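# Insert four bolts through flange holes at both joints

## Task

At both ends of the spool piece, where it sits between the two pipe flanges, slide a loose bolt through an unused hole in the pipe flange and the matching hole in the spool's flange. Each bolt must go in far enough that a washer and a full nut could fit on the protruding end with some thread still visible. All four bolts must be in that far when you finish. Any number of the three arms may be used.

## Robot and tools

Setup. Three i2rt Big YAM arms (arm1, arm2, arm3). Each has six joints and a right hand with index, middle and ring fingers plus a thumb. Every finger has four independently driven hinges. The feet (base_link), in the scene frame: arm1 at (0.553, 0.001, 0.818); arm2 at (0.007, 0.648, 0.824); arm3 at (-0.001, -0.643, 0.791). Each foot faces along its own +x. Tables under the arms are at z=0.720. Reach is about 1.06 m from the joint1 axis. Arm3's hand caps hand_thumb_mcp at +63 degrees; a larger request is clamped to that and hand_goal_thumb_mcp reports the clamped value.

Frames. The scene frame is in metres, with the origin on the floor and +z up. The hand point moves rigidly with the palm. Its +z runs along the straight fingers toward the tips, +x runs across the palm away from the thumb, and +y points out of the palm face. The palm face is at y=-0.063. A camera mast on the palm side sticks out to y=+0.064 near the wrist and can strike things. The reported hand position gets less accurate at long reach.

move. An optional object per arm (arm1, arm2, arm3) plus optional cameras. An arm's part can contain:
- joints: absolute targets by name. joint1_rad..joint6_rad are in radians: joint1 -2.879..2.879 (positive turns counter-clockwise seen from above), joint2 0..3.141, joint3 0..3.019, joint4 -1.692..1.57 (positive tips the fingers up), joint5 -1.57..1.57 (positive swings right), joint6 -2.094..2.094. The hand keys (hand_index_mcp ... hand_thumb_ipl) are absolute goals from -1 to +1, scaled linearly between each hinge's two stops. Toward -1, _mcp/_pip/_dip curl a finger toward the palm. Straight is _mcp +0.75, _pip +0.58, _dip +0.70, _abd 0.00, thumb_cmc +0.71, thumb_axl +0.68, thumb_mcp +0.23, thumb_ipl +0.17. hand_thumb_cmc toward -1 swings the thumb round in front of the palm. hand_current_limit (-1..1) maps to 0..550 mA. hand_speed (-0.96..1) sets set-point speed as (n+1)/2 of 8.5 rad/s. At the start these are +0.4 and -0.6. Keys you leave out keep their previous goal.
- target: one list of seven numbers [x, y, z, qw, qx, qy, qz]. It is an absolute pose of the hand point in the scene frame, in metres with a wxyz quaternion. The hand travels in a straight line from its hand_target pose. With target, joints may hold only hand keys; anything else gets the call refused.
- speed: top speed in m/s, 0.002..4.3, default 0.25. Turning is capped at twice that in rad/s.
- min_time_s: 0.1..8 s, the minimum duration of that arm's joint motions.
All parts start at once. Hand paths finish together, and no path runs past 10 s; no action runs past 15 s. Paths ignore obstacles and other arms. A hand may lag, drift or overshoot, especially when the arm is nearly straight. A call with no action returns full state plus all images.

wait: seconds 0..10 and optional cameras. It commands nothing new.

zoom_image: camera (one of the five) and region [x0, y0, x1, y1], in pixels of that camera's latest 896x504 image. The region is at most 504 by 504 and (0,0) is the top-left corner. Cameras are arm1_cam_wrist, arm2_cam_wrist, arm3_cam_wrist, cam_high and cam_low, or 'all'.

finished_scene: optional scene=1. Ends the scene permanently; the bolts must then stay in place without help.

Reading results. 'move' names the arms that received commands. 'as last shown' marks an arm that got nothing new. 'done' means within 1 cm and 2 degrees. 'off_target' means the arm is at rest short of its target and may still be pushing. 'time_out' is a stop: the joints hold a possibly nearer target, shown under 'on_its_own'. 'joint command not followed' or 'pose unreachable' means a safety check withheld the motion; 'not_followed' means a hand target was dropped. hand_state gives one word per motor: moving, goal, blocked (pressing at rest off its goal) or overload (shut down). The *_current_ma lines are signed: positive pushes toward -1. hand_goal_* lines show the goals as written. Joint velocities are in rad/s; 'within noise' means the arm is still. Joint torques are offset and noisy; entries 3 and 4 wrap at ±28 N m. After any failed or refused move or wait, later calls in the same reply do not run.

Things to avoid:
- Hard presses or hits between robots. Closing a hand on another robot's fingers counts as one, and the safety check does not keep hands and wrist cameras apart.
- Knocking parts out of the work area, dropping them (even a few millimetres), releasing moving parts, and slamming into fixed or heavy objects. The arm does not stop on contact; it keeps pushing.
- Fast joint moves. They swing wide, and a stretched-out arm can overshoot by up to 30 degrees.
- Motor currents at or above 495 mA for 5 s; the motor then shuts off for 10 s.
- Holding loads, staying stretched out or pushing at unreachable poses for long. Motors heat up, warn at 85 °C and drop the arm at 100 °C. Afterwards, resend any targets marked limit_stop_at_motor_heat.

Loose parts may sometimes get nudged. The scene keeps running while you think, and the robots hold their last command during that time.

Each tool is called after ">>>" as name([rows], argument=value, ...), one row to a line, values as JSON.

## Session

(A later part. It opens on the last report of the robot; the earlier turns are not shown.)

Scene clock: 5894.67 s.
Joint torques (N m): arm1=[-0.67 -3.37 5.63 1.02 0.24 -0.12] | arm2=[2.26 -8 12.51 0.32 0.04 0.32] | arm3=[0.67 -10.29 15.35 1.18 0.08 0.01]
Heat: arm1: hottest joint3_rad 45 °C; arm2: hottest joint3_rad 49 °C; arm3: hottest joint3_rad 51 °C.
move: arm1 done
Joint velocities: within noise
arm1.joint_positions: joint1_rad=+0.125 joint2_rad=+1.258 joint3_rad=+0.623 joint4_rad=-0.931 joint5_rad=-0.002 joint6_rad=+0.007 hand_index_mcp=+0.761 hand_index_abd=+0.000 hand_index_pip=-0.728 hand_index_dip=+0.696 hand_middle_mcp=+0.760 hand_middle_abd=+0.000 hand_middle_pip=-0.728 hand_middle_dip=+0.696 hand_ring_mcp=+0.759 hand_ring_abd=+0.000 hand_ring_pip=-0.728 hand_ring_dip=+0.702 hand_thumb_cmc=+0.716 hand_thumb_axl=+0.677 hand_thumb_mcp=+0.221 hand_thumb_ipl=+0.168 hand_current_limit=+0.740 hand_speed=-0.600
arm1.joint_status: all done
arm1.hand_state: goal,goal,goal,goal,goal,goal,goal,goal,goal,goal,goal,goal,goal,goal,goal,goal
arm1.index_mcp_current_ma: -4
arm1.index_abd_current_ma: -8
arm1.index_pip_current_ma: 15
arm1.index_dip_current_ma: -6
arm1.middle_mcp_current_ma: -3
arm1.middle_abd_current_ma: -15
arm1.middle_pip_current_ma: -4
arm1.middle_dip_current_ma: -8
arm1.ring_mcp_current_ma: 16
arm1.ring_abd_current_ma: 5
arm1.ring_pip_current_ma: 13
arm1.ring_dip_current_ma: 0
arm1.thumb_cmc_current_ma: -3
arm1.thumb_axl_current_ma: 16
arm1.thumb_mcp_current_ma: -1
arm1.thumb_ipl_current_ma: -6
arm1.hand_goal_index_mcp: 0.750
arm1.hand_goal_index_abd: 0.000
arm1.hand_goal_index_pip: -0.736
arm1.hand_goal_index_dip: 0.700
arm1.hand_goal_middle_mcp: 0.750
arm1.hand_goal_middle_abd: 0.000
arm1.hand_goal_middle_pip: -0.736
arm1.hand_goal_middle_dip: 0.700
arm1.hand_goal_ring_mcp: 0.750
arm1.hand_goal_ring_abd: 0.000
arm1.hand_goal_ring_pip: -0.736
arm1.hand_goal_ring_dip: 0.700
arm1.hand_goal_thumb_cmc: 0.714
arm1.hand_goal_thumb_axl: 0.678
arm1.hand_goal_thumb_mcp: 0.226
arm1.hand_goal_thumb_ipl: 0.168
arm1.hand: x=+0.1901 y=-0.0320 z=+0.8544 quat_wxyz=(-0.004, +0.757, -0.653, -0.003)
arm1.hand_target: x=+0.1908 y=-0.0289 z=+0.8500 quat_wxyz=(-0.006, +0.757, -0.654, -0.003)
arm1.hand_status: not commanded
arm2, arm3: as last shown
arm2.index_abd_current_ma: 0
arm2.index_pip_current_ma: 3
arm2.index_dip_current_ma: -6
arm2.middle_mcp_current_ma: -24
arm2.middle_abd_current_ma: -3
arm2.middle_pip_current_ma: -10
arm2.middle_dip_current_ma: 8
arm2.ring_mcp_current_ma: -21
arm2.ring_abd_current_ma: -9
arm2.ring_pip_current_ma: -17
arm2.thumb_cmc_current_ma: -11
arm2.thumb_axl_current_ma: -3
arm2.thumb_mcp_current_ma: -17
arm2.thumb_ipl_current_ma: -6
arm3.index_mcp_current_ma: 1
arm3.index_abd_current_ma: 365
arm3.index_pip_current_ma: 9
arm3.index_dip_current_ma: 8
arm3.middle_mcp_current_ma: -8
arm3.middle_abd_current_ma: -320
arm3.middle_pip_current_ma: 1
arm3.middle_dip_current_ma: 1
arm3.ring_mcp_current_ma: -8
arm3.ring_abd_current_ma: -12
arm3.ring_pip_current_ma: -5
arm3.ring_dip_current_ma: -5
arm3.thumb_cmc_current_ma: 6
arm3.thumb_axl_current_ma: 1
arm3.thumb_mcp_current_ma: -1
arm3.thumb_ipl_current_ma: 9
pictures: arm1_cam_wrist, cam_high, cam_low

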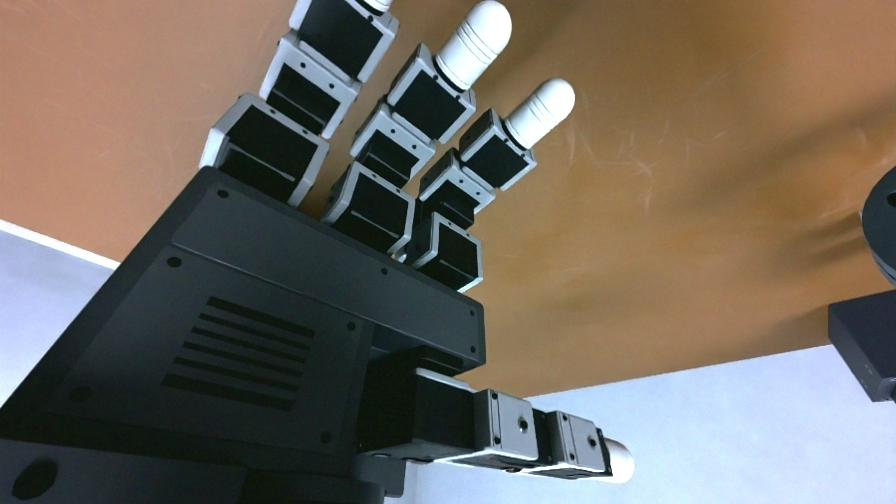

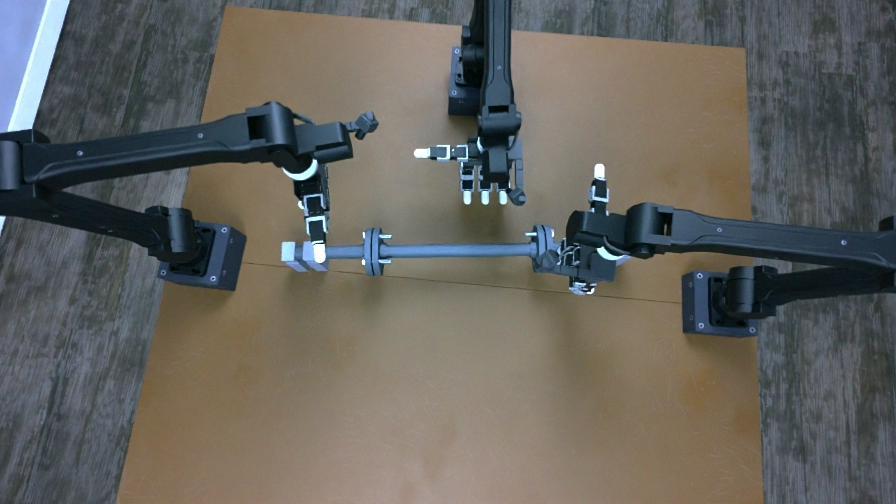

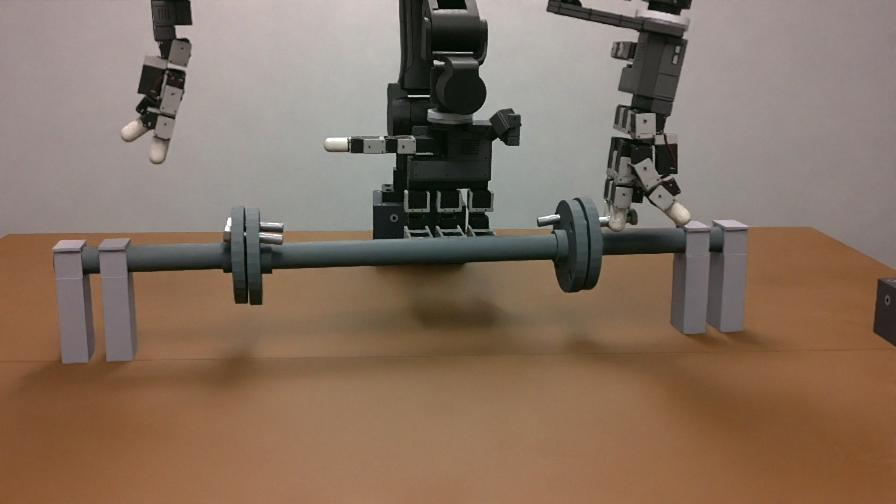

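>>> move(arm1={"joints": {"joint1_rad": 0.090, "joint2_rad": 1.521, "joint3_rad": 0.802, "joint4_rad": -0.852}, "min_time_s": 2})

>>> move(arm1={"joints": {"joint1_rad": 0.072, "joint2_rad": 1.710, "joint3_rad": 1.011, "joint4_rad": -0.872}, "min_time_s": 2}, cameras=["cam_low", "cam_high", "arm1_cam_wrist", "arm3_cam_wrist"])

Scene clock: 5925.97 s.
Joint torques (N m): arm1=[-0.67 -5.95 7.86 0.87 0.24 -0.11] | arm2=[2.26 -8 12.51 0.31 0.04 0.31] | arm3=[0.67 -10.29 15.38 1.18 0.09 0]
Heat: arm1: hottest joint3_rad 43 °C; arm2: hottest joint3_rad 49 °C; arm3: hottest joint3_rad 51 °C.
move: arm1 done
Joint velocities: within noise
arm1.joint_positions: joint1_rad=+0.099 joint2_rad=+1.510 joint3_rad=+0.767 joint4_rad=-0.861 joint5_rad=-0.002 joint6_rad=+0.007 hand_index_mcp=+0.760 hand_index_abd=+0.000 hand_index_pip=-0.728 hand_index_dip=+0.696 hand_middle_mcp=+0.759 hand_middle_abd=+0.000 hand_middle_pip=-0.728 hand_middle_dip=+0.696 hand_ring_mcp=+0.758 hand_ring_abd=+0.000 hand_ring_pip=-0.728 hand_ring_dip=+0.702 hand_thumb_cmc=+0.716 hand_thumb_axl=+0.677 hand_thumb_mcp=+0.221 hand_thumb_ipl=+0.168 hand_current_limit=+0.740 hand_speed=-0.600
arm1.joint_status: all done
arm1.hand_state: goal,goal,goal,goal,goal,goal,goal,goal,goal,goal,goal,goal,goal,goal,goal,goal
arm1.index_mcp_current_ma: -3
arm1.index_abd_current_ma: -6
arm1.index_pip_current_ma: 15
arm1.index_dip_current_ma: 15
arm1.middle_mcp_current_ma: -1
arm1.middle_abd_current_ma: 4
arm1.middle_pip_current_ma: 2
arm1.middle_dip_current_ma: 12
arm1.ring_mcp_current_ma: 8
arm1.ring_abd_current_ma: 21
arm1.ring_pip_current_ma: -5
arm1.ring_dip_current_ma: -7
arm1.thumb_cmc_current_ma: -5
arm1.thumb_axl_current_ma: 14
arm1.thumb_mcp_current_ma: 1
arm1.thumb_ipl_current_ma: -11
arm1.hand_goal_index_mcp: 0.750
arm1.hand_goal_index_abd: 0.000
arm1.hand_goal_index_pip: -0.736
arm1.hand_goal_index_dip: 0.700
arm1.hand_goal_middle_mcp: 0.750
arm1.hand_goal_middle_abd: 0.000
arm1.hand_goal_middle_pip: -0.736
arm1.hand_goal_middle_dip: 0.700
arm1.hand_goal_ring_mcp: 0.750
arm1.hand_goal_ring_abd: 0.000
arm1.hand_goal_ring_pip: -0.736
arm1.hand_goal_ring_dip: 0.700
arm1.hand_goal_thumb_cmc: 0.714
arm1.hand_goal_thumb_axl: 0.678
arm1.hand_goal_thumb_mcp: 0.226
arm1.hand_goal_thumb_ipl: 0.168
arm1.hand: x=+0.1293 y=-0.0301 z=+0.8200 quat_wxyz=(-0.018, +0.748, -0.663, +0.009)
arm1.hand_target: x=+0.1103 y=-0.0289 z=+0.8291 quat_wxyz=(-0.007, +0.748, -0.664, -0.003)
arm1.hand_status: not commanded
arm2, arm3: as last shown
arm2.index_mcp_current_ma: 4
arm2.index_abd_current_ma: 3
arm2.index_pip_current_ma: 5
arm2.index_dip_current_ma: -5
arm2.middle_mcp_current_ma: -28
arm2.middle_abd_current_ma: 1
arm2.middle_pip_current_ma: -3
arm2.middle_dip_current_ma: 3
arm2.ring_mcp_current_ma: -19
arm2.ring_abd_current_ma: -4
arm2.ring_pip_current_ma: -20
arm2.thumb_cmc_current_ma: -14
arm2.thumb_axl_current_ma: -2
arm2.thumb_mcp_current_ma: -14
arm2.thumb_ipl_current_ma: -5
arm3.index_mcp_current_ma: 3
arm3.index_abd_current_ma: 362
arm3.index_pip_current_ma: 13
arm3.index_dip_current_ma: 6
arm3.middle_mcp_current_ma: -6
arm3.middle_abd_current_ma: -319
arm3.middle_pip_current_ma: 2
arm3.middle_dip_current_ma: 7
arm3.ring_mcp_current_ma: 2
arm3.ring_abd_current_ma: -6
arm3.ring_dip_current_ma: 5
arm3.thumb_axl_current_ma: -3
arm3.thumb_mcp_current_ma: 6
arm3.thumb_ipl_current_ma: 5
pictures: none

Scene clock: 5928.27 s.
Joint torques (N m): arm1=[-0.73 -8.53 8.03 0.21 0.24 -0.12] | arm2=[2.32 -8 12.51 0.32 0.04 0.31] | arm3=[0.73 -10.34 15.38 1.18 0.08 0]
Heat: arm1: hottest joint3_rad 44 °C; arm2: hottest joint3_rad 49 °C; arm3: hottest joint3_rad 51 °C.
move: arm1 done
Joint velocities: within noise
arm1.joint_positions: joint1_rad=+0.081 joint2_rad=+1.696 joint3_rad=+0.975 joint4_rad=-0.862 joint5_rad=-0.002 joint6_rad=+0.007 hand_index_mcp=+0.760 hand_index_abd=+0.000 hand_index_pip=-0.728 hand_index_dip=+0.696 hand_middle_mcp=+0.759 hand_middle_abd=+0.000 hand_middle_pip=-0.728 hand_middle_dip=+0.696 hand_ring_mcp=+0.758 hand_ring_abd=+0.000 hand_ring_pip=-0.728 hand_ring_dip=+0.702 hand_thumb_cmc=+0.716 hand_thumb_axl=+0.677 hand_thumb_mcp=+0.221 hand_thumb_ipl=+0.168 hand_current_limit=+0.740 hand_speed=-0.600
arm1.joint_status: all done
arm1.hand_state: goal,goal,goal,goal,goal,goal,goal,goal,goal,goal,goal,goal,goal,goal,goal,goal
arm1.index_mcp_current_ma: 3
arm1.index_abd_current_ma: -7
arm1.index_pip_current_ma: 20
arm1.index_dip_current_ma: 8
arm1.middle_mcp_current_ma: 7
arm1.middle_abd_current_ma: -1
arm1.middle_pip_current_ma: 3
arm1.middle_dip_current_ma: -2
arm1.ring_mcp_current_ma: 0
arm1.ring_abd_current_ma: 4
arm1.ring_pip_current_ma: 14
arm1.ring_dip_current_ma: -2
arm1.thumb_cmc_current_ma: -5
arm1.thumb_axl_current_ma: 13
arm1.thumb_mcp_current_ma: 22
arm1.thumb_ipl_current_ma: 6
arm1.hand_goal_index_mcp: 0.750
arm1.hand_goal_index_abd: 0.000
arm1.hand_goal_index_pip: -0.736
arm1.hand_goal_index_dip: 0.700
arm1.hand_goal_middle_mcp: 0.750
arm1.hand_goal_middle_abd: 0.000
arm1.hand_goal_middle_pip: -0.736
arm1.hand_goal_middle_dip: 0.700
arm1.hand_goal_ring_mcp: 0.750
arm1.hand_goal_ring_abd: 0.000
arm1.hand_goal_ring_pip: -0.736
arm1.hand_goal_ring_dip: 0.700
arm1.hand_goal_thumb_cmc: 0.714
arm1.hand_goal_thumb_axl: 0.678
arm1.hand_goal_thumb_mcp: 0.226
arm1.hand_goal_thumb_ipl: 0.168
arm1.hand: x=+0.0485 y=-0.0311 z=+0.8126 quat_wxyz=(-0.010, +0.742, -0.670, +0.002)
arm1.hand_target: x=+0.0344 y=-0.0284 z=+0.8185 quat_wxyz=(-0.006, +0.742, -0.670, -0.003)
arm1.hand_status: not commanded
arm2, arm3: as last shown
arm2.index_mcp_current_ma: 3
arm2.index_abd_current_ma: 0
arm2.index_pip_current_ma: 3
arm2.middle_mcp_current_ma: -25
arm2.middle_pip_current_ma: -10
arm2.middle_dip_current_ma: 4
arm2.ring_mcp_current_ma: -16
arm2.ring_abd_current_ma: -6
arm2.ring_dip_current_ma: -6
arm2.thumb_cmc_current_ma: -8
arm2.thumb_axl_current_ma: -3
arm2.thumb_mcp_current_ma: -21
arm2.thumb_ipl_current_ma: -8
arm3.index_mcp_current_ma: 1
arm3.index_abd_current_ma: 366
arm3.index_pip_current_ma: 10
arm3.index_dip_current_ma: 1
arm3.middle_mcp_current_ma: -10
arm3.middle_pip_current_ma: 0
arm3.middle_dip_current_ma: 3
arm3.ring_mcp_current_ma: -1
arm3.ring_pip_current_ma: -8
arm3.ring_dip_current_ma: 4
arm3.thumb_cmc_current_ma: 7
arm3.thumb_axl_current_ma: -6
arm3.thumb_mcp_current_ma: 2
arm3.thumb_ipl_current_ma: 6
pictures: arm1_cam_wrist, arm3_cam_wrist, cam_high, cam_low

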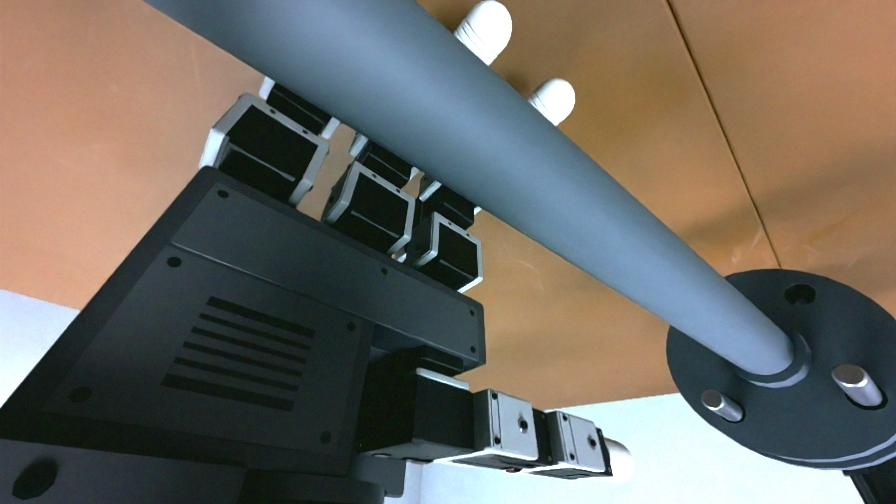

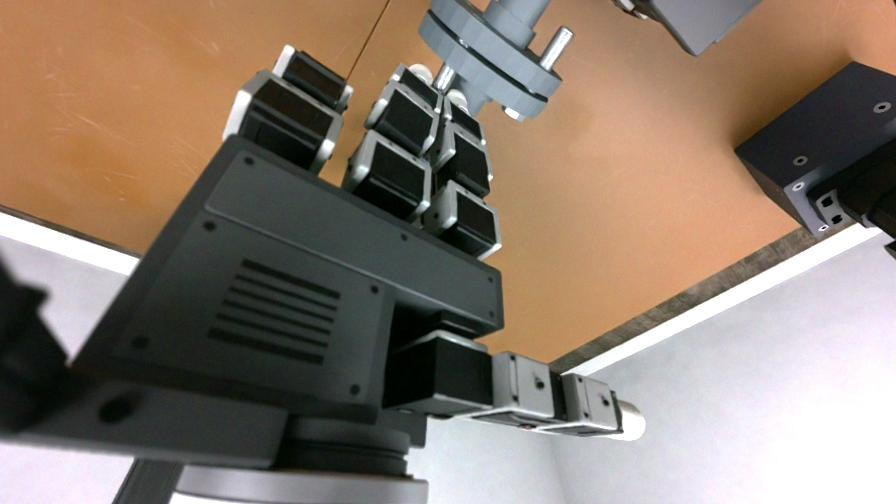

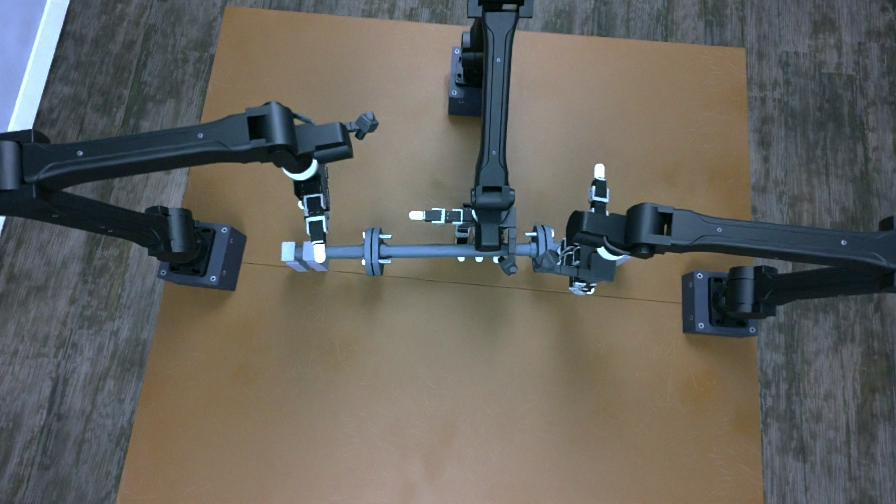

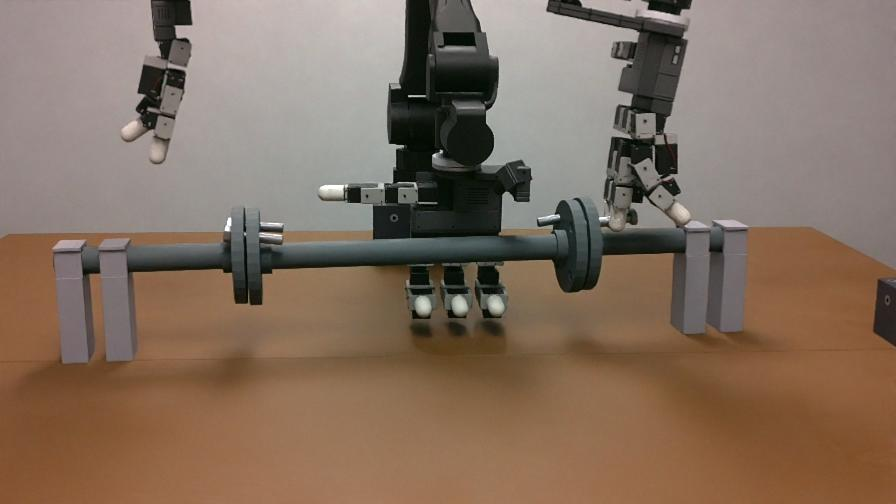

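>>> move(arm1={"joints": {"joint2_rad": 1.645, "joint3_rad": 1.036, "joint4_rad": -0.941}, "min_time_s": 2}, cameras=["cam_low", "arm1_cam_wrist"])

Scene clock: 5949.87 s.
Joint torques (N m): arm1=[-0.73 -10.11 8.49 0.24 0.24 -0.12] | arm2=[2.26 -7.94 12.51 0.31 0.04 0.31] | arm3=[0.73 -10.29 15.36 1.21 0.08 0]
Heat: arm1: hottest joint3_rad 45 °C; arm2: hottest joint3_rad 49 °C; arm3: hottest joint3_rad 51 °C.
move: arm1 done
Joint velocities: within noise
arm1.joint_positions: joint1_rad=+0.081 joint2_rad=+1.657 joint3_rad=+0.997 joint4_rad=-0.932 joint5_rad=-0.002 joint6_rad=+0.007 hand_index_mcp=+0.760 hand_index_abd=+0.000 hand_index_pip=-0.728 hand_index_dip=+0.696 hand_middle_mcp=+0.759 hand_middle_abd=+0.000 hand_middle_pip=-0.728 hand_middle_dip=+0.696 hand_ring_mcp=+0.758 hand_ring_abd=+0.000 hand_ring_pip=-0.728 hand_ring_dip=+0.702 hand_thumb_cmc=+0.716 hand_thumb_axl=+0.677 hand_thumb_mcp=+0.221 hand_thumb_ipl=+0.168 hand_current_limit=+0.740 hand_speed=-0.600
arm1.joint_status: all done
arm1.hand_state: goal,goal,goal,goal,goal,goal,goal,goal,goal,goal,goal,goal,goal,goal,goal,goal
arm1.index_mcp_current_ma: 8
arm1.index_abd_current_ma: -13
arm1.index_pip_current_ma: -12
arm1.index_dip_current_ma: -1
arm1.middle_mcp_current_ma: 7
arm1.middle_abd_current_ma: -10
arm1.middle_pip_current_ma: -9
arm1.middle_dip_current_ma: 0
arm1.ring_mcp_current_ma: 21
arm1.ring_abd_current_ma: 13
arm1.ring_pip_current_ma: -1
arm1.ring_dip_current_ma: -16
arm1.thumb_cmc_current_ma: -10
arm1.thumb_axl_current_ma: 0
arm1.thumb_mcp_current_ma: 11
arm1.thumb_ipl_current_ma: 11
arm1.hand_goal_index_mcp: 0.750
arm1.hand_goal_index_abd: 0.000
arm1.hand_goal_index_pip: -0.736
arm1.hand_goal_index_dip: 0.700
arm1.hand_goal_middle_mcp: 0.750
arm1.hand_goal_middle_abd: 0.000
arm1.hand_goal_middle_pip: -0.736
arm1.hand_goal_middle_dip: 0.700
arm1.hand_goal_ring_mcp: 0.750
arm1.hand_goal_ring_abd: 0.000
arm1.hand_goal_ring_pip: -0.736
arm1.hand_goal_ring_dip: 0.700
arm1.hand_goal_thumb_cmc: 0.714
arm1.hand_goal_thumb_axl: 0.678
arm1.hand_goal_thumb_mcp: 0.226
arm1.hand_goal_thumb_ipl: 0.168
arm1.hand: x=+0.0499 y=-0.0312 z=+0.8346 quat_wxyz=(-0.013, +0.742, -0.670, +0.005)
arm1.hand_target: x=+0.0323 y=-0.0290 z=+0.8545 quat_wxyz=(+0.001, +0.742, -0.670, -0.010)
arm1.hand_status: not commanded
arm2, arm3: as last shown
arm2.index_mcp_current_ma: 6
arm2.index_pip_current_ma: 9
arm2.index_dip_current_ma: -3
arm2.middle_mcp_current_ma: -24
arm2.middle_abd_current_ma: -4
arm2.middle_pip_current_ma: -8
arm2.middle_dip_current_ma: 6
arm2.ring_mcp_current_ma: -18
arm2.ring_abd_current_ma: -8
arm2.ring_pip_current_ma: -26
arm2.ring_dip_current_ma: -4
arm2.thumb_cmc_current_ma: -3
arm2.thumb_axl_current_ma: -2
arm2.thumb_mcp_current_ma: -17
arm2.thumb_ipl_current_ma: -2
arm3.index_mcp_current_ma: 6
arm3.index_abd_current_ma: 371
arm3.index_pip_current_ma: 9
arm3.middle_abd_current_ma: -315
arm3.middle_pip_current_ma: 7
arm3.middle_dip_current_ma: -4
arm3.ring_mcp_current_ma: -8
arm3.ring_abd_current_ma: -9
arm3.ring_pip_current_ma: -4
arm3.ring_dip_current_ma: -1
arm3.thumb_cmc_current_ma: 6
arm3.thumb_axl_current_ma: -3
arm3.thumb_mcp_current_ma: 1
arm3.thumb_ipl_current_ma: 4
pictures: arm1_cam_wrist, cam_low

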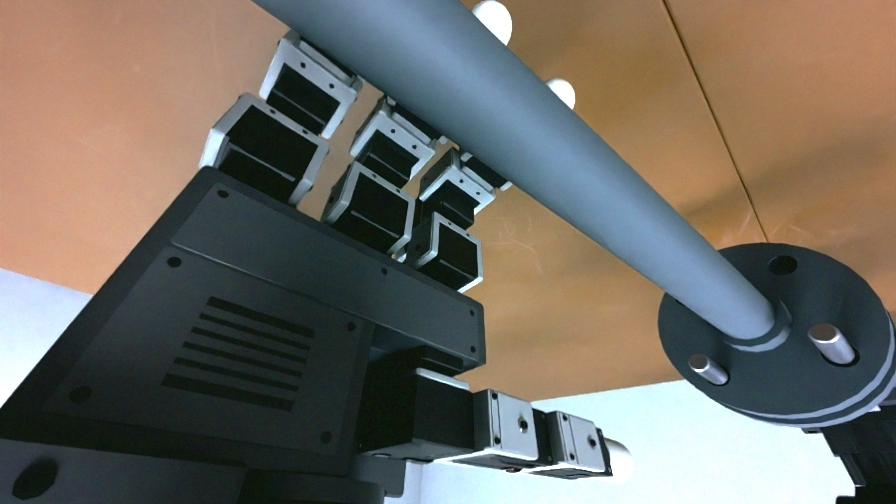

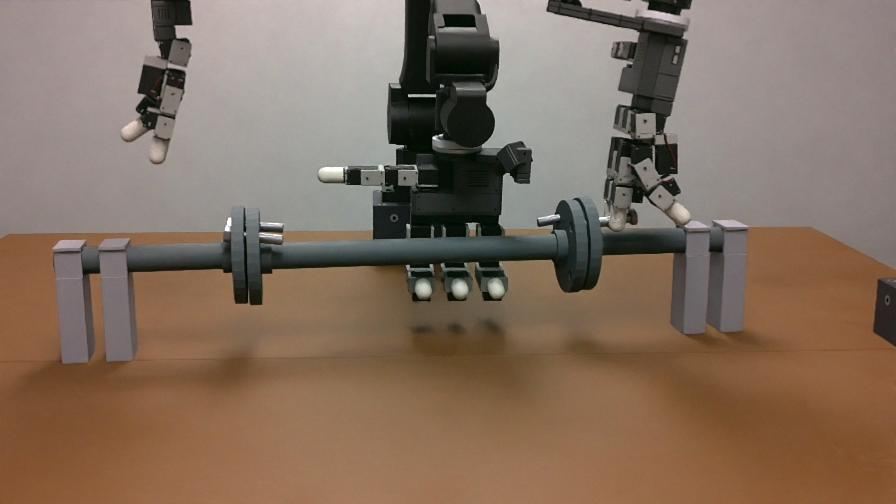

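>>> move(arm1={"joints": {"joint2_rad": 1.6285, "joint3_rad": 1.0455, "joint4_rad": -0.967}, "min_time_s": 1}, cameras=["cam_low", "arm1_cam_wrist"])

>>> zoom_image(camera="cam_low", region=[395, 210, 525, 310])

Scene clock: 5961.30 s.
Joint torques (N m): arm1=[-0.79 -9.99 8.68 0.24 0.24 -0.12] | arm2=[2.26 -8 12.52 0.31 0.04 0.31] | arm3=[0.79 -10.29 15.36 1.18 0.08 0.01]
Heat: arm1: hottest joint3_rad 45 °C; arm2: hottest joint3_rad 49 °C; arm3: hottest joint3_rad 51 °C.
move: arm1 done
Joint velocities: within noise
arm1.joint_positions: joint1_rad=+0.081 joint2_rad=+1.641 joint3_rad=+1.006 joint4_rad=-0.958 joint5_rad=-0.002 joint6_rad=+0.007 hand_index_mcp=+0.760 hand_index_abd=+0.000 hand_index_pip=-0.728 hand_index_dip=+0.696 hand_middle_mcp=+0.759 hand_middle_abd=+0.000 hand_middle_pip=-0.728 hand_middle_dip=+0.696 hand_ring_mcp=+0.758 hand_ring_abd=+0.000 hand_ring_pip=-0.728 hand_ring_dip=+0.702 hand_thumb_cmc=+0.716 hand_thumb_axl=+0.677 hand_thumb_mcp=+0.221 hand_thumb_ipl=+0.168 hand_current_limit=+0.740 hand_speed=-0.600
arm1.joint_status: all done
arm1.hand_state: goal,goal,goal,goal,goal,goal,goal,goal,goal,goal,goal,goal,goal,goal,goal,goal
arm1.index_mcp_current_ma: 3
arm1.index_abd_current_ma: 0
arm1.index_pip_current_ma: 7
arm1.index_dip_current_ma: 2
arm1.middle_mcp_current_ma: 19
arm1.middle_abd_current_ma: -8
arm1.middle_pip_current_ma: 11
arm1.middle_dip_current_ma: 2
arm1.ring_mcp_current_ma: 35
arm1.ring_abd_current_ma: 28
arm1.ring_pip_current_ma: -10
arm1.ring_dip_current_ma: -2
arm1.thumb_cmc_current_ma: -3
arm1.thumb_axl_current_ma: 11
arm1.thumb_mcp_current_ma: 3
arm1.thumb_ipl_current_ma: -7
arm1.hand_goal_index_mcp: 0.750
arm1.hand_goal_index_abd: 0.000
arm1.hand_goal_index_pip: -0.736
arm1.hand_goal_index_dip: 0.700
arm1.hand_goal_middle_mcp: 0.750
arm1.hand_goal_middle_abd: 0.000
arm1.hand_goal_middle_pip: -0.736
arm1.hand_goal_middle_dip: 0.700
arm1.hand_goal_ring_mcp: 0.750
arm1.hand_goal_ring_abd: 0.000
arm1.hand_goal_ring_pip: -0.736
arm1.hand_goal_ring_dip: 0.700
arm1.hand_goal_thumb_cmc: 0.714
arm1.hand_goal_thumb_axl: 0.678
arm1.hand_goal_thumb_mcp: 0.226
arm1.hand_goal_thumb_ipl: 0.168
arm1.hand: x=+0.0505 y=-0.0313 z=+0.8436 quat_wxyz=(-0.014, +0.742, -0.670, +0.005)
arm1.hand_target: x=+0.0326 y=-0.0291 z=+0.8646 quat_wxyz=(+0.001, +0.742, -0.670, -0.010)
arm1.hand_status: not commanded
arm2, arm3: as last shown
arm2.index_mcp_current_ma: 2
arm2.index_abd_current_ma: 4
arm2.index_pip_current_ma: 6
arm2.index_dip_current_ma: -11
arm2.middle_mcp_current_ma: -29
arm2.middle_abd_current_ma: 5
arm2.middle_pip_current_ma: -6
arm2.middle_dip_current_ma: 4
arm2.ring_mcp_current_ma: -23
arm2.ring_abd_current_ma: -7
arm2.ring_pip_current_ma: -18
arm2.ring_dip_current_ma: -1
arm2.thumb_cmc_current_ma: -14
arm2.thumb_axl_current_ma: 3
arm2.thumb_mcp_current_ma: -22
arm2.thumb_ipl_current_ma: -7
arm3.index_mcp_current_ma: 5
arm3.index_abd_current_ma: 368
arm3.index_pip_current_ma: 13
arm3.index_dip_current_ma: 6
arm3.middle_mcp_current_ma: -16
arm3.middle_abd_current_ma: -322
arm3.middle_pip_current_ma: 5
arm3.middle_dip_current_ma: -1
arm3.ring_mcp_current_ma: 0
arm3.ring_abd_current_ma: -10
arm3.ring_pip_current_ma: -10
arm3.ring_dip_current_ma: 0
arm3.thumb_cmc_current_ma: 1
arm3.thumb_axl_current_ma: -6
arm3.thumb_mcp_current_ma: 4
arm3.thumb_ipl_current_ma: 6
pictures: arm1_cam_wrist, cam_low

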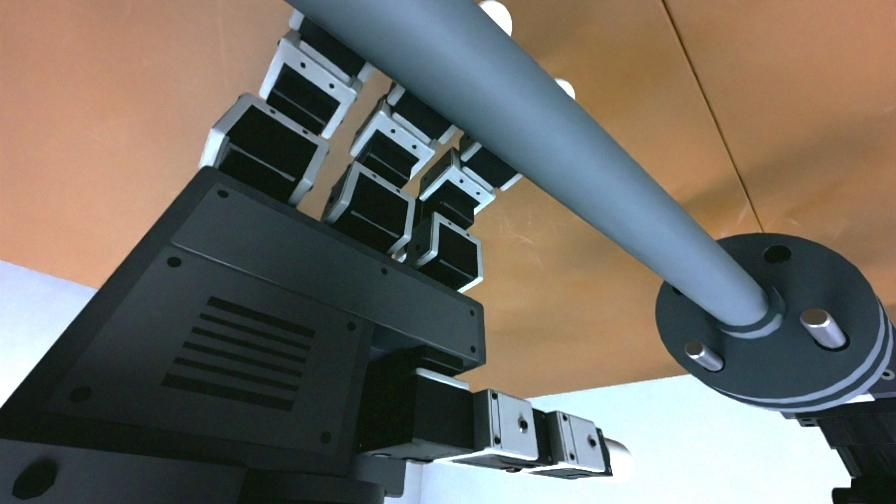

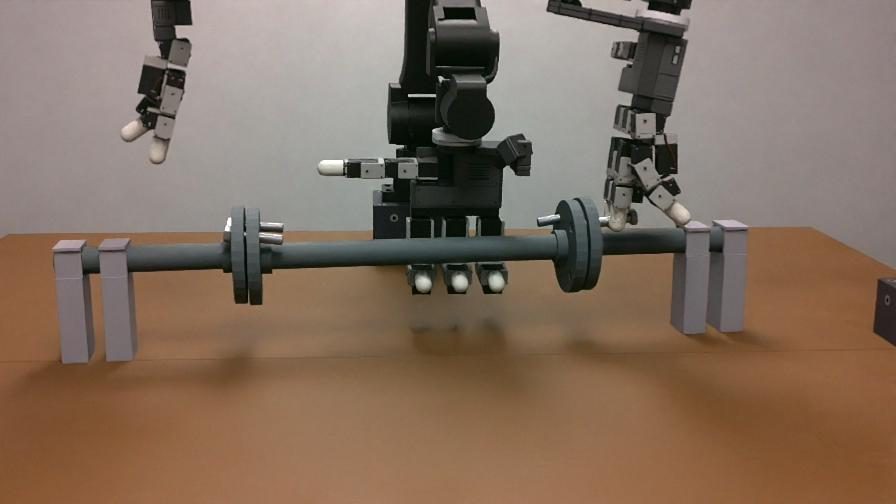

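Scaled by 3.877.

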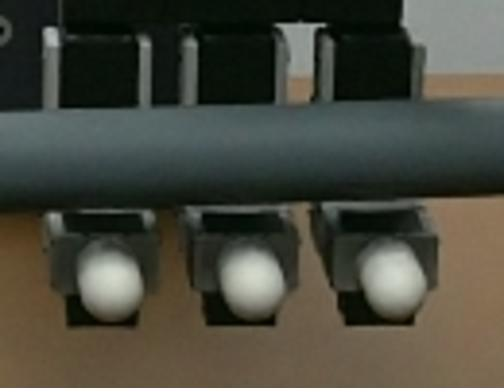

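>>> move(arm1={"joints": {"joint2_rad": 1.6235, "joint3_rad": 1.0485, "joint4_rad": -0.975}, "min_time_s": 1}, cameras=["cam_low", "arm3_cam_wrist"])

>>> zoom_image(camera="cam_low", region=[525, 185, 655, 265])

>>> zoom_image(camera="cam_low", region=[395, 210, 525, 310])

Scene clock: 5971.77 s.
Joint torques (N m): arm1=[-0.73 -10.05 8.87 0.21 0.24 -0.12] | arm2=[2.32 -8 12.51 0.31 0.04 0.31] | arm3=[0.73 -10.29 15.36 1.2 0.08 0.01]
Heat: arm1: hottest joint3_rad 45 °C; arm2: hottest joint3_rad 49 °C; arm3: hottest joint3_rad 51 °C.
move: arm1 done
Joint velocities: within noise
arm1.joint_positions: joint1_rad=+0.081 joint2_rad=+1.636 joint3_rad=+1.006 joint4_rad=-0.966 joint5_rad=-0.002 joint6_rad=+0.007 hand_index_mcp=+0.760 hand_index_abd=+0.000 hand_index_pip=-0.728 hand_index_dip=+0.696 hand_middle_mcp=+0.759 hand_middle_abd=+0.000 hand_middle_pip=-0.728 hand_middle_dip=+0.696 hand_ring_mcp=+0.758 hand_ring_abd=+0.000 hand_ring_pip=-0.728 hand_ring_dip=+0.702 hand_thumb_cmc=+0.716 hand_thumb_axl=+0.677 hand_thumb_mcp=+0.221 hand_thumb_ipl=+0.168 hand_current_limit=+0.740 hand_speed=-0.600
arm1.joint_status: all done
arm1.hand_state: goal,goal,goal,goal,goal,goal,goal,goal,goal,goal,goal,goal,goal,goal,goal,goal
arm1.index_mcp_current_ma: 4
arm1.index_abd_current_ma: -11
arm1.index_pip_current_ma: 4
arm1.index_dip_current_ma: 14
arm1.middle_mcp_current_ma: -6
arm1.middle_abd_current_ma: -19
arm1.middle_pip_current_ma: -9
arm1.middle_dip_current_ma: -4
arm1.ring_mcp_current_ma: 1
arm1.ring_abd_current_ma: 16
arm1.ring_pip_current_ma: 8
arm1.ring_dip_current_ma: 1
arm1.thumb_cmc_current_ma: -5
arm1.thumb_axl_current_ma: -1
arm1.thumb_mcp_current_ma: 18
arm1.thumb_ipl_current_ma: -8
arm1.hand_goal_index_mcp: 0.750
arm1.hand_goal_index_abd: 0.000
arm1.hand_goal_index_pip: -0.736
arm1.hand_goal_index_dip: 0.700
arm1.hand_goal_middle_mcp: 0.750
arm1.hand_goal_middle_abd: 0.000
arm1.hand_goal_middle_pip: -0.736
arm1.hand_goal_middle_dip: 0.700
arm1.hand_goal_ring_mcp: 0.750
arm1.hand_goal_ring_abd: 0.000
arm1.hand_goal_ring_pip: -0.736
arm1.hand_goal_ring_dip: 0.700
arm1.hand_goal_thumb_cmc: 0.714
arm1.hand_goal_thumb_axl: 0.678
arm1.hand_goal_thumb_mcp: 0.226
arm1.hand_goal_thumb_ipl: 0.168
arm1.hand: x=+0.0520 y=-0.0311 z=+0.8450 quat_wxyz=(-0.015, +0.742, -0.670, +0.007)
arm1.hand_target: x=+0.0329 y=-0.0291 z=+0.8674 quat_wxyz=(+0.001, +0.742, -0.670, -0.010)
arm1.hand_status: not commanded
arm2.joint_positions: joint1_rad=+0.328 joint2_rad=+1.291 joint3_rad=+1.217 joint4_rad=-1.464 joint5_rad=-0.001 joint6_rad=+0.078 hand_index_mcp=+0.992 hand_index_abd=-0.022 hand_index_pip=+0.591 hand_index_dip=+0.708 hand_middle_mcp=+0.948 hand_middle_abd=-0.018 hand_middle_pip=+0.958 hand_middle_dip=+0.970 hand_ring_mcp=+0.933 hand_ring_abd=-0.008 hand_ring_pip=+0.944 hand_ring_dip=+0.970 hand_thumb_cmc=+0.706 hand_thumb_axl=+0.676 hand_thumb_mcp=+0.204 hand_thumb_ipl=+0.173 hand_current_limit=+0.740 hand_speed=-0.600
arm2.joint_status: not commanded
arm2.hand_state: goal,blocked,goal,goal,blocked,goal,blocked,goal,blocked,goal,blocked,goal,goal,goal,blocked,goal
arm2.index_mcp_current_ma: 3
arm2.index_abd_current_ma: 8
arm2.index_pip_current_ma: 10
arm2.index_dip_current_ma: -5
arm2.middle_mcp_current_ma: -25
arm2.middle_abd_current_ma: 4
arm2.middle_pip_current_ma: -11
arm2.middle_dip_current_ma: 3
arm2.ring_mcp_current_ma: -19
arm2.ring_abd_current_ma: -6
arm2.ring_pip_current_ma: -24
arm2.ring_dip_current_ma: -8
arm2.thumb_cmc_current_ma: -14
arm2.thumb_axl_current_ma: -3
arm2.thumb_mcp_current_ma: -19
arm2.thumb_ipl_current_ma: 2
arm2.hand_goal_index_mcp: 1.000
arm2.hand_goal_index_abd: 0.000
arm2.hand_goal_index_pip: 0.580
arm2.hand_goal_index_dip: 0.700
arm2.hand_goal_middle_mcp: 0.980
arm2.hand_goal_middle_abd: 0.000
arm2.hand_goal_middle_pip: 0.980
arm2.hand_goal_middle_dip: 0.980
arm2.hand_goal_ring_mcp: 0.980
arm2.hand_goal_ring_abd: 0.000
arm2.hand_goal_ring_pip: 0.980
arm2.hand_goal_ring_dip: 0.980
arm2.hand_goal_thumb_cmc: 0.714
arm2.hand_goal_thumb_axl: 0.678
arm2.hand_goal_thumb_mcp: 0.226
arm2.hand_goal_thumb_ipl: 0.168
arm2.hand: x=+0.1140 y=+0.2066 z=+1.0673 quat_wxyz=(+0.020, +0.994, +0.111, +0.002)
arm2.hand_target: x=+0.1178 y=+0.2006 z=+1.0899 quat_wxyz=(+0.040, +0.994, +0.106, +0.005)
arm2.hand_status: not commanded
arm3.joint_positions: joint1_rad=-0.112 joint2_rad=+1.271 joint3_rad=+1.081 joint4_rad=-1.164 joint5_rad=-0.015 joint6_rad=-0.084 hand_index_mcp=+0.811 hand_index_abd=-0.053 hand_index_pip=+0.589 hand_index_dip=+0.703 hand_middle_mcp=+0.817 hand_middle_abd=+0.105 hand_middle_pip=+0.591 hand_middle_dip=+0.710 hand_ring_mcp=+0.947 hand_ring_abd=-0.007 hand_ring_pip=+0.962 hand_ring_dip=+0.976 hand_thumb_cmc=+0.715 hand_thumb_axl=+0.677 hand_thumb_mcp=+0.218 hand_thumb_ipl=+0.168 hand_current_limit=+0.740 hand_speed=-0.800
arm3.joint_status: not commanded
arm3.hand_state: blocked,blocked,goal,goal,blocked,blocked,goal,goal,blocked,goal,goal,goal,goal,goal,goal,goal
arm3.index_mcp_current_ma: -4
arm3.index_abd_current_ma: 368
arm3.index_pip_current_ma: 13
arm3.index_dip_current_ma: 1
arm3.middle_mcp_current_ma: -7
arm3.middle_abd_current_ma: -313
arm3.middle_pip_current_ma: 5
arm3.middle_dip_current_ma: 1
arm3.ring_mcp_current_ma: -6
arm3.ring_abd_current_ma: -6
arm3.ring_pip_current_ma: -4
arm3.ring_dip_current_ma: 4
arm3.thumb_cmc_current_ma: 4
arm3.thumb_axl_current_ma: -2
arm3.thumb_mcp_current_ma: 1
arm3.thumb_ipl_current_ma: 1
arm3.hand_goal_index_mcp: 0.790
arm3.hand_goal_index_abd: -0.800
arm3.hand_goal_index_pip: 0.580
arm3.hand_goal_index_dip: 0.700
arm3.hand_goal_middle_mcp: 0.790
arm3.hand_goal_middle_abd: 0.800
arm3.hand_goal_middle_pip: 0.580
arm3.hand_goal_middle_dip: 0.700
arm3.hand_goal_ring_mcp: 0.980
arm3.hand_goal_ring_abd: 0.000
arm3.hand_goal_ring_pip: 0.980
arm3.hand_goal_ring_dip: 0.980
arm3.hand_goal_thumb_cmc: 0.714
arm3.hand_goal_thumb_axl: 0.678
arm3.hand_goal_thumb_mcp: 0.226
arm3.hand_goal_thumb_ipl: 0.168
arm3.hand: x=+0.0626 y=-0.1593 z=+1.0091 quat_wxyz=(+0.002, +0.008, +0.994, +0.109)
arm3.hand_target: x=+0.0606 y=-0.1414 z=+1.0553 quat_wxyz=(+0.005, +0.008, +0.987, +0.158)
arm3.hand_status: not commanded
pictures: arm3_cam_wrist, cam_low

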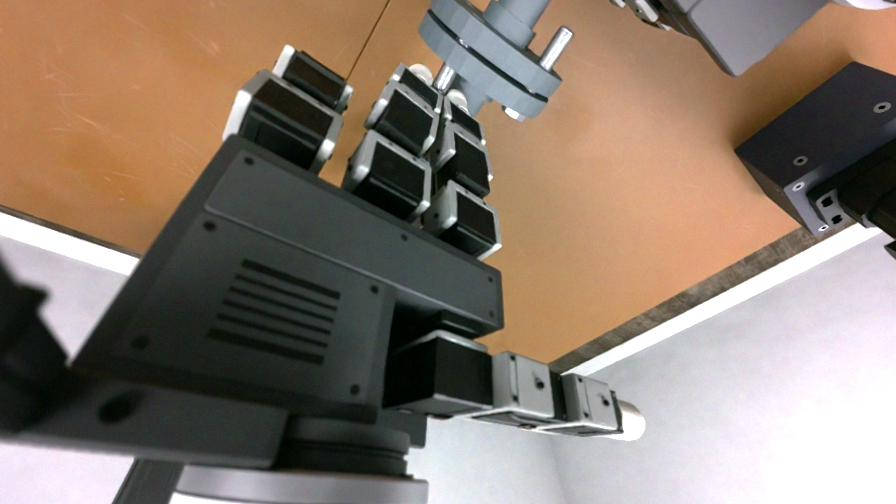

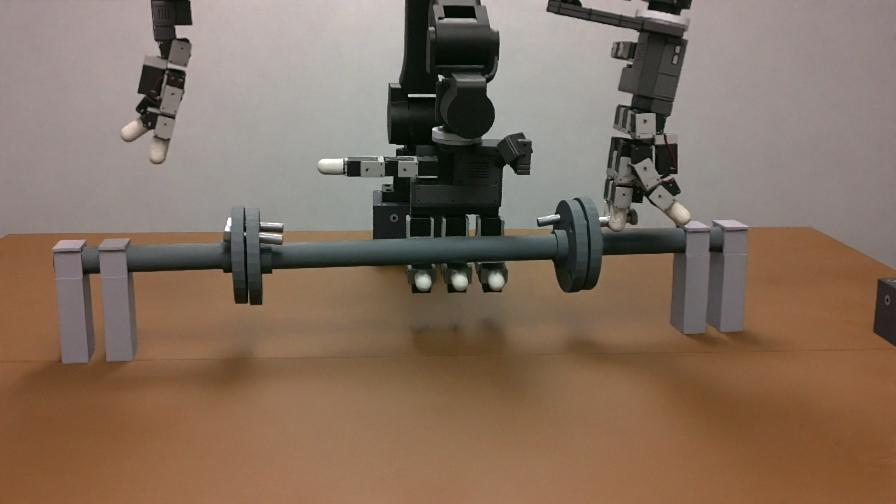

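Scaled by 3.877.

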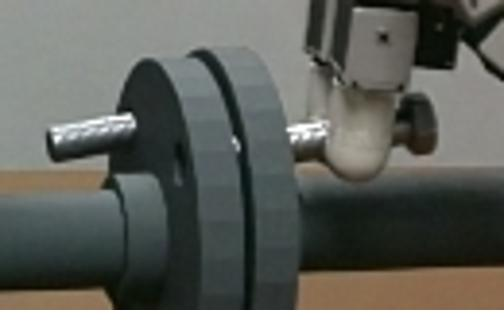

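Scaled by 3.877.

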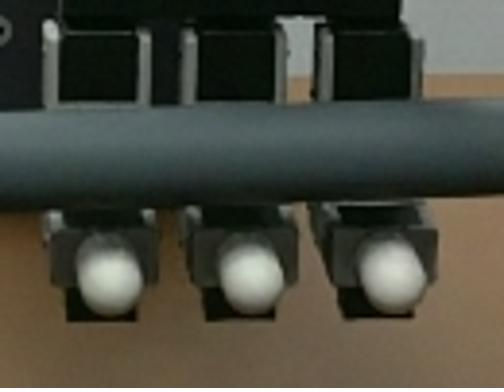

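>>> move(arm1={"joints": {"joint2_rad": 1.616, "joint3_rad": 1.054, "joint4_rad": -0.984}, "min_time_s": 1}, cameras=["cam_low"])

>>> zoom_image(camera="cam_low", region=[525, 185, 655, 265])

>>> zoom_image(camera="cam_low", region=[395, 210, 525, 310])

Scene clock: 5979.17 s.
Joint torques (N m): arm1=[-0.73 -10.05 8.8 0.24 0.24 -0.12] | arm2=[2.32 -8 12.52 0.32 0.04 0.31] | arm3=[0.67 -10.34 15.36 1.18 0.08 0.01]
Heat: arm1: hottest joint3_rad 44 °C; arm2: hottest joint3_rad 49 °C; arm3: hottest joint3_rad 51 °C.
move: arm1 done
Joint velocities: within noise
arm1.joint_positions: joint1_rad=+0.081 joint2_rad=+1.629 joint3_rad=+1.014 joint4_rad=-0.975 joint5_rad=-0.002 joint6_rad=+0.007 hand_index_mcp=+0.760 hand_index_abd=+0.000 hand_index_pip=-0.728 hand_index_dip=+0.696 hand_middle_mcp=+0.759 hand_middle_abd=+0.000 hand_middle_pip=-0.728 hand_middle_dip=+0.696 hand_ring_mcp=+0.758 hand_ring_abd=+0.000 hand_ring_pip=-0.728 hand_ring_dip=+0.702 hand_thumb_cmc=+0.716 hand_thumb_axl=+0.677 hand_thumb_mcp=+0.221 hand_thumb_ipl=+0.168 hand_current_limit=+0.740 hand_speed=-0.600
arm1.joint_status: all done
arm1.hand_state: goal,goal,goal,goal,goal,goal,goal,goal,goal,goal,goal,goal,goal,goal,goal,goal
arm1.index_mcp_current_ma: -2
arm1.index_abd_current_ma: 10
arm1.index_pip_current_ma: 5
arm1.index_dip_current_ma: -3
arm1.middle_mcp_current_ma: 22
arm1.middle_abd_current_ma: -13
arm1.middle_pip_current_ma: -1
arm1.middle_dip_current_ma: 2
arm1.ring_mcp_current_ma: 13
arm1.ring_abd_current_ma: -2
arm1.ring_pip_current_ma: 8
arm1.ring_dip_current_ma: -15
arm1.thumb_cmc_current_ma: 10
arm1.thumb_axl_current_ma: 5
arm1.thumb_mcp_current_ma: 5
arm1.thumb_ipl_current_ma: 8
arm1.hand_goal_index_mcp: 0.750
arm1.hand_goal_index_abd: 0.000
arm1.hand_goal_index_pip: -0.736
arm1.hand_goal_index_dip: 0.700
arm1.hand_goal_middle_mcp: 0.750
arm1.hand_goal_middle_abd: 0.000
arm1.hand_goal_middle_pip: -0.736
arm1.hand_goal_middle_dip: 0.700
arm1.hand_goal_ring_mcp: 0.750
arm1.hand_goal_ring_abd: 0.000
arm1.hand_goal_ring_pip: -0.736
arm1.hand_goal_ring_dip: 0.700
arm1.hand_goal_thumb_cmc: 0.714
arm1.hand_goal_thumb_axl: 0.678
arm1.hand_goal_thumb_mcp: 0.226
arm1.hand_goal_thumb_ipl: 0.168
arm1.hand: x=+0.0499 y=-0.0314 z=+0.8507 quat_wxyz=(-0.013, +0.742, -0.670, +0.005)
arm1.hand_target: x=+0.0320 y=-0.0293 z=+0.8724 quat_wxyz=(+0.003, +0.742, -0.670, -0.011)
arm1.hand_status: not commanded
arm2, arm3: as last shown
arm2.index_mcp_current_ma: -2
arm2.index_abd_current_ma: -1
arm2.index_pip_current_ma: 8
arm2.index_dip_current_ma: -9
arm2.middle_mcp_current_ma: -26
arm2.middle_abd_current_ma: 3
arm2.middle_pip_current_ma: -9
arm2.middle_dip_current_ma: 5
arm2.ring_mcp_current_ma: -22
arm2.ring_dip_current_ma: -1
arm2.thumb_cmc_current_ma: -9
arm2.thumb_mcp_current_ma: -22
arm2.thumb_ipl_current_ma: 1
arm3.index_mcp_current_ma: -1
arm3.index_abd_current_ma: 370
arm3.index_dip_current_ma: 0
arm3.middle_mcp_current_ma: -8
arm3.middle_abd_current_ma: -317
arm3.middle_pip_current_ma: 6
arm3.middle_dip_current_ma: 0
arm3.ring_mcp_current_ma: -9
arm3.ring_abd_current_ma: -5
arm3.ring_pip_current_ma: -7
arm3.ring_dip_current_ma: 3
arm3.thumb_cmc_current_ma: 7
arm3.thumb_axl_current_ma: -6
arm3.thumb_mcp_current_ma: 3
arm3.thumb_ipl_current_ma: 14

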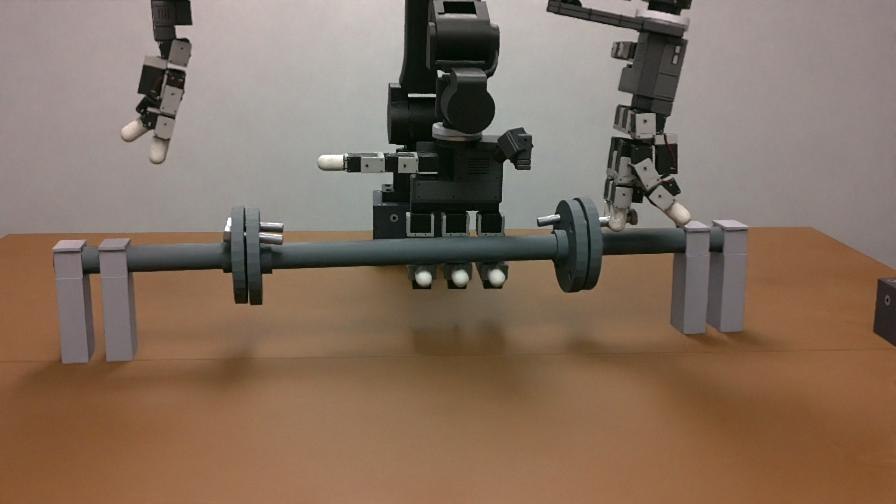

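Scaled by 3.877.

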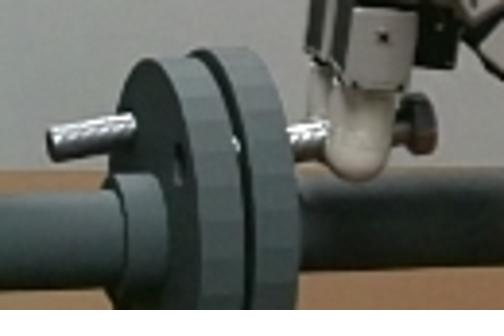

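Scaled by 3.877.

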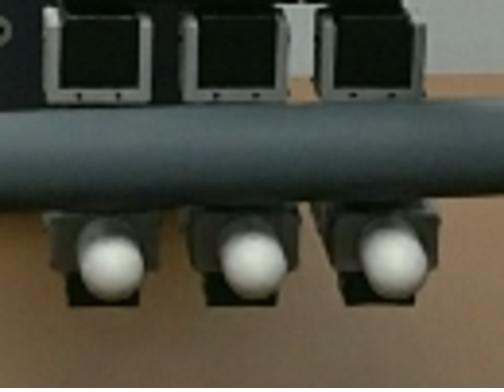

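>>> move(arm1={"joints": {"joint2_rad": 1.6115, "joint3_rad": 1.0565, "joint4_rad": -0.991}, "min_time_s": 1}, cameras=["cam_low"])

>>> zoom_image(camera="cam_low", region=[525, 185, 655, 265])

>>> zoom_image(camera="cam_low", region=[395, 210, 525, 310])

Scene clock: 5988.83 s.
Joint torques (N m): arm1=[-0.67 -10.05 8.99 0.24 0.24 -0.12] | arm2=[2.26 -8 12.51 0.32 0.04 0.31] | arm3=[0.67 -10.29 15.38 1.2 0.07 0]
Heat: arm1: hottest joint3_rad 45 °C; arm2: hottest joint3_rad 49 °C; arm3: hottest joint3_rad 51 °C.
move: arm1 done
Joint velocities: within noise
arm1.joint_positions: joint1_rad=+0.081 joint2_rad=+1.624 joint3_rad=+1.014 joint4_rad=-0.982 joint5_rad=-0.002 joint6_rad=+0.007 hand_index_mcp=+0.760 hand_index_abd=+0.000 hand_index_pip=-0.728 hand_index_dip=+0.696 hand_middle_mcp=+0.759 hand_middle_abd=+0.000 hand_middle_pip=-0.728 hand_middle_dip=+0.696 hand_ring_mcp=+0.758 hand_ring_abd=+0.000 hand_ring_pip=-0.728 hand_ring_dip=+0.702 hand_thumb_cmc=+0.716 hand_thumb_axl=+0.677 hand_thumb_mcp=+0.221 hand_thumb_ipl=+0.168 hand_current_limit=+0.740 hand_speed=-0.600
arm1.joint_status: all done
arm1.hand_state: goal,goal,goal,goal,goal,goal,goal,goal,goal,goal,goal,goal,goal,goal,goal,goal
arm1.index_mcp_current_ma: -4
arm1.index_abd_current_ma: -5
arm1.index_pip_current_ma: -2
arm1.index_dip_current_ma: 8
arm1.middle_mcp_current_ma: 7
arm1.middle_abd_current_ma: -11
arm1.middle_pip_current_ma: -15
arm1.middle_dip_current_ma: -2
arm1.ring_mcp_current_ma: 12
arm1.ring_abd_current_ma: 4
arm1.ring_pip_current_ma: 4
arm1.ring_dip_current_ma: -2
arm1.thumb_cmc_current_ma: 3
arm1.thumb_axl_current_ma: 7
arm1.thumb_mcp_current_ma: 14
arm1.thumb_ipl_current_ma: -11
arm1.hand_goal_index_mcp: 0.750
arm1.hand_goal_index_abd: 0.000
arm1.hand_goal_index_pip: -0.736
arm1.hand_goal_index_dip: 0.700
arm1.hand_goal_middle_mcp: 0.750
arm1.hand_goal_middle_abd: 0.000
arm1.hand_goal_middle_pip: -0.736
arm1.hand_goal_middle_dip: 0.700
arm1.hand_goal_ring_mcp: 0.750
arm1.hand_goal_ring_abd: 0.000
arm1.hand_goal_ring_pip: -0.736
arm1.hand_goal_ring_dip: 0.700
arm1.hand_goal_thumb_cmc: 0.714
arm1.hand_goal_thumb_axl: 0.678
arm1.hand_goal_thumb_mcp: 0.226
arm1.hand_goal_thumb_ipl: 0.168
arm1.hand: x=+0.0512 y=-0.0313 z=+0.8525 quat_wxyz=(-0.014, +0.742, -0.670, +0.005)
arm1.hand_target: x=+0.0323 y=-0.0293 z=+0.8753 quat_wxyz=(+0.003, +0.742, -0.670, -0.011)
arm1.hand_status: not commanded
arm2, arm3: as last shown
arm2.index_mcp_current_ma: 4
arm2.index_abd_current_ma: 4
arm2.index_pip_current_ma: 10
arm2.index_dip_current_ma: -3
arm2.middle_mcp_current_ma: -21
arm2.middle_abd_current_ma: -1
arm2.middle_pip_current_ma: -11
arm2.ring_mcp_current_ma: -13
arm2.ring_pip_current_ma: -27
arm2.ring_dip_current_ma: -7
arm2.thumb_cmc_current_ma: -14
arm2.thumb_mcp_current_ma: -16
arm2.thumb_ipl_current_ma: -3
arm3.index_mcp_current_ma: 0
arm3.index_abd_current_ma: 369
arm3.index_pip_current_ma: 12
arm3.middle_mcp_current_ma: -4
arm3.middle_abd_current_ma: -319
arm3.middle_pip_current_ma: 5
arm3.middle_dip_current_ma: 1
arm3.ring_mcp_current_ma: -6
arm3.ring_abd_current_ma: -11
arm3.ring_pip_current_ma: -5
arm3.ring_dip_current_ma: 8
arm3.thumb_cmc_current_ma: 1
arm3.thumb_axl_current_ma: -7
arm3.thumb_mcp_current_ma: 2
arm3.thumb_ipl_current_ma: 5

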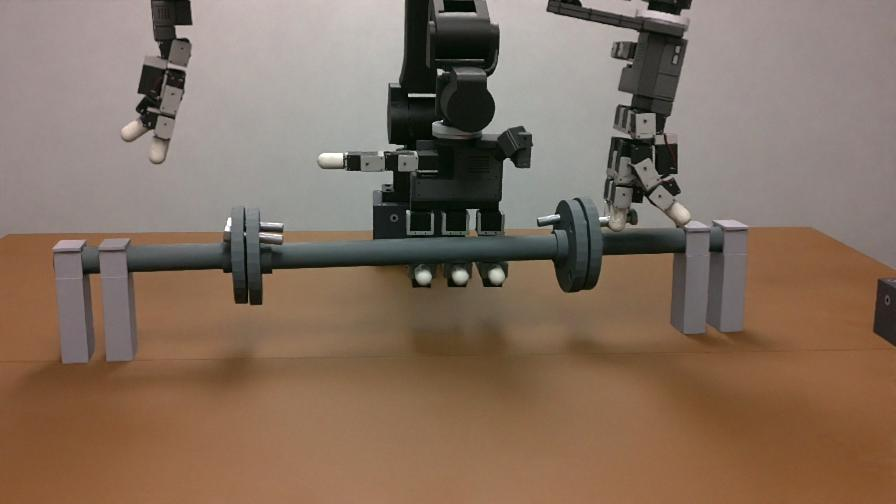

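Scaled by 3.877.

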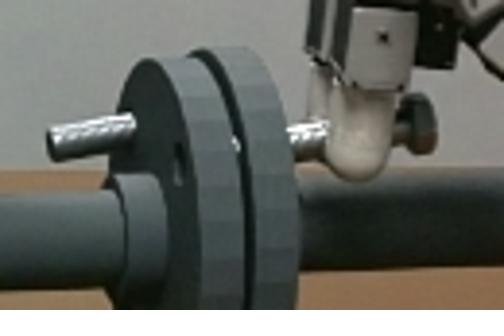

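Scaled by 3.877.

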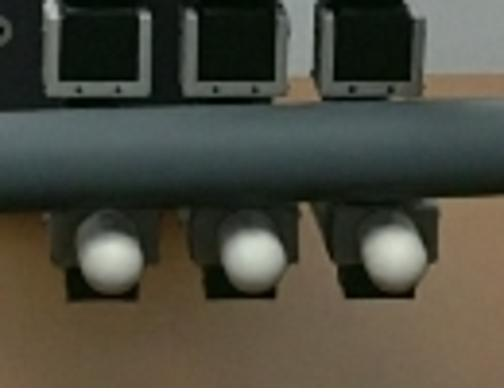

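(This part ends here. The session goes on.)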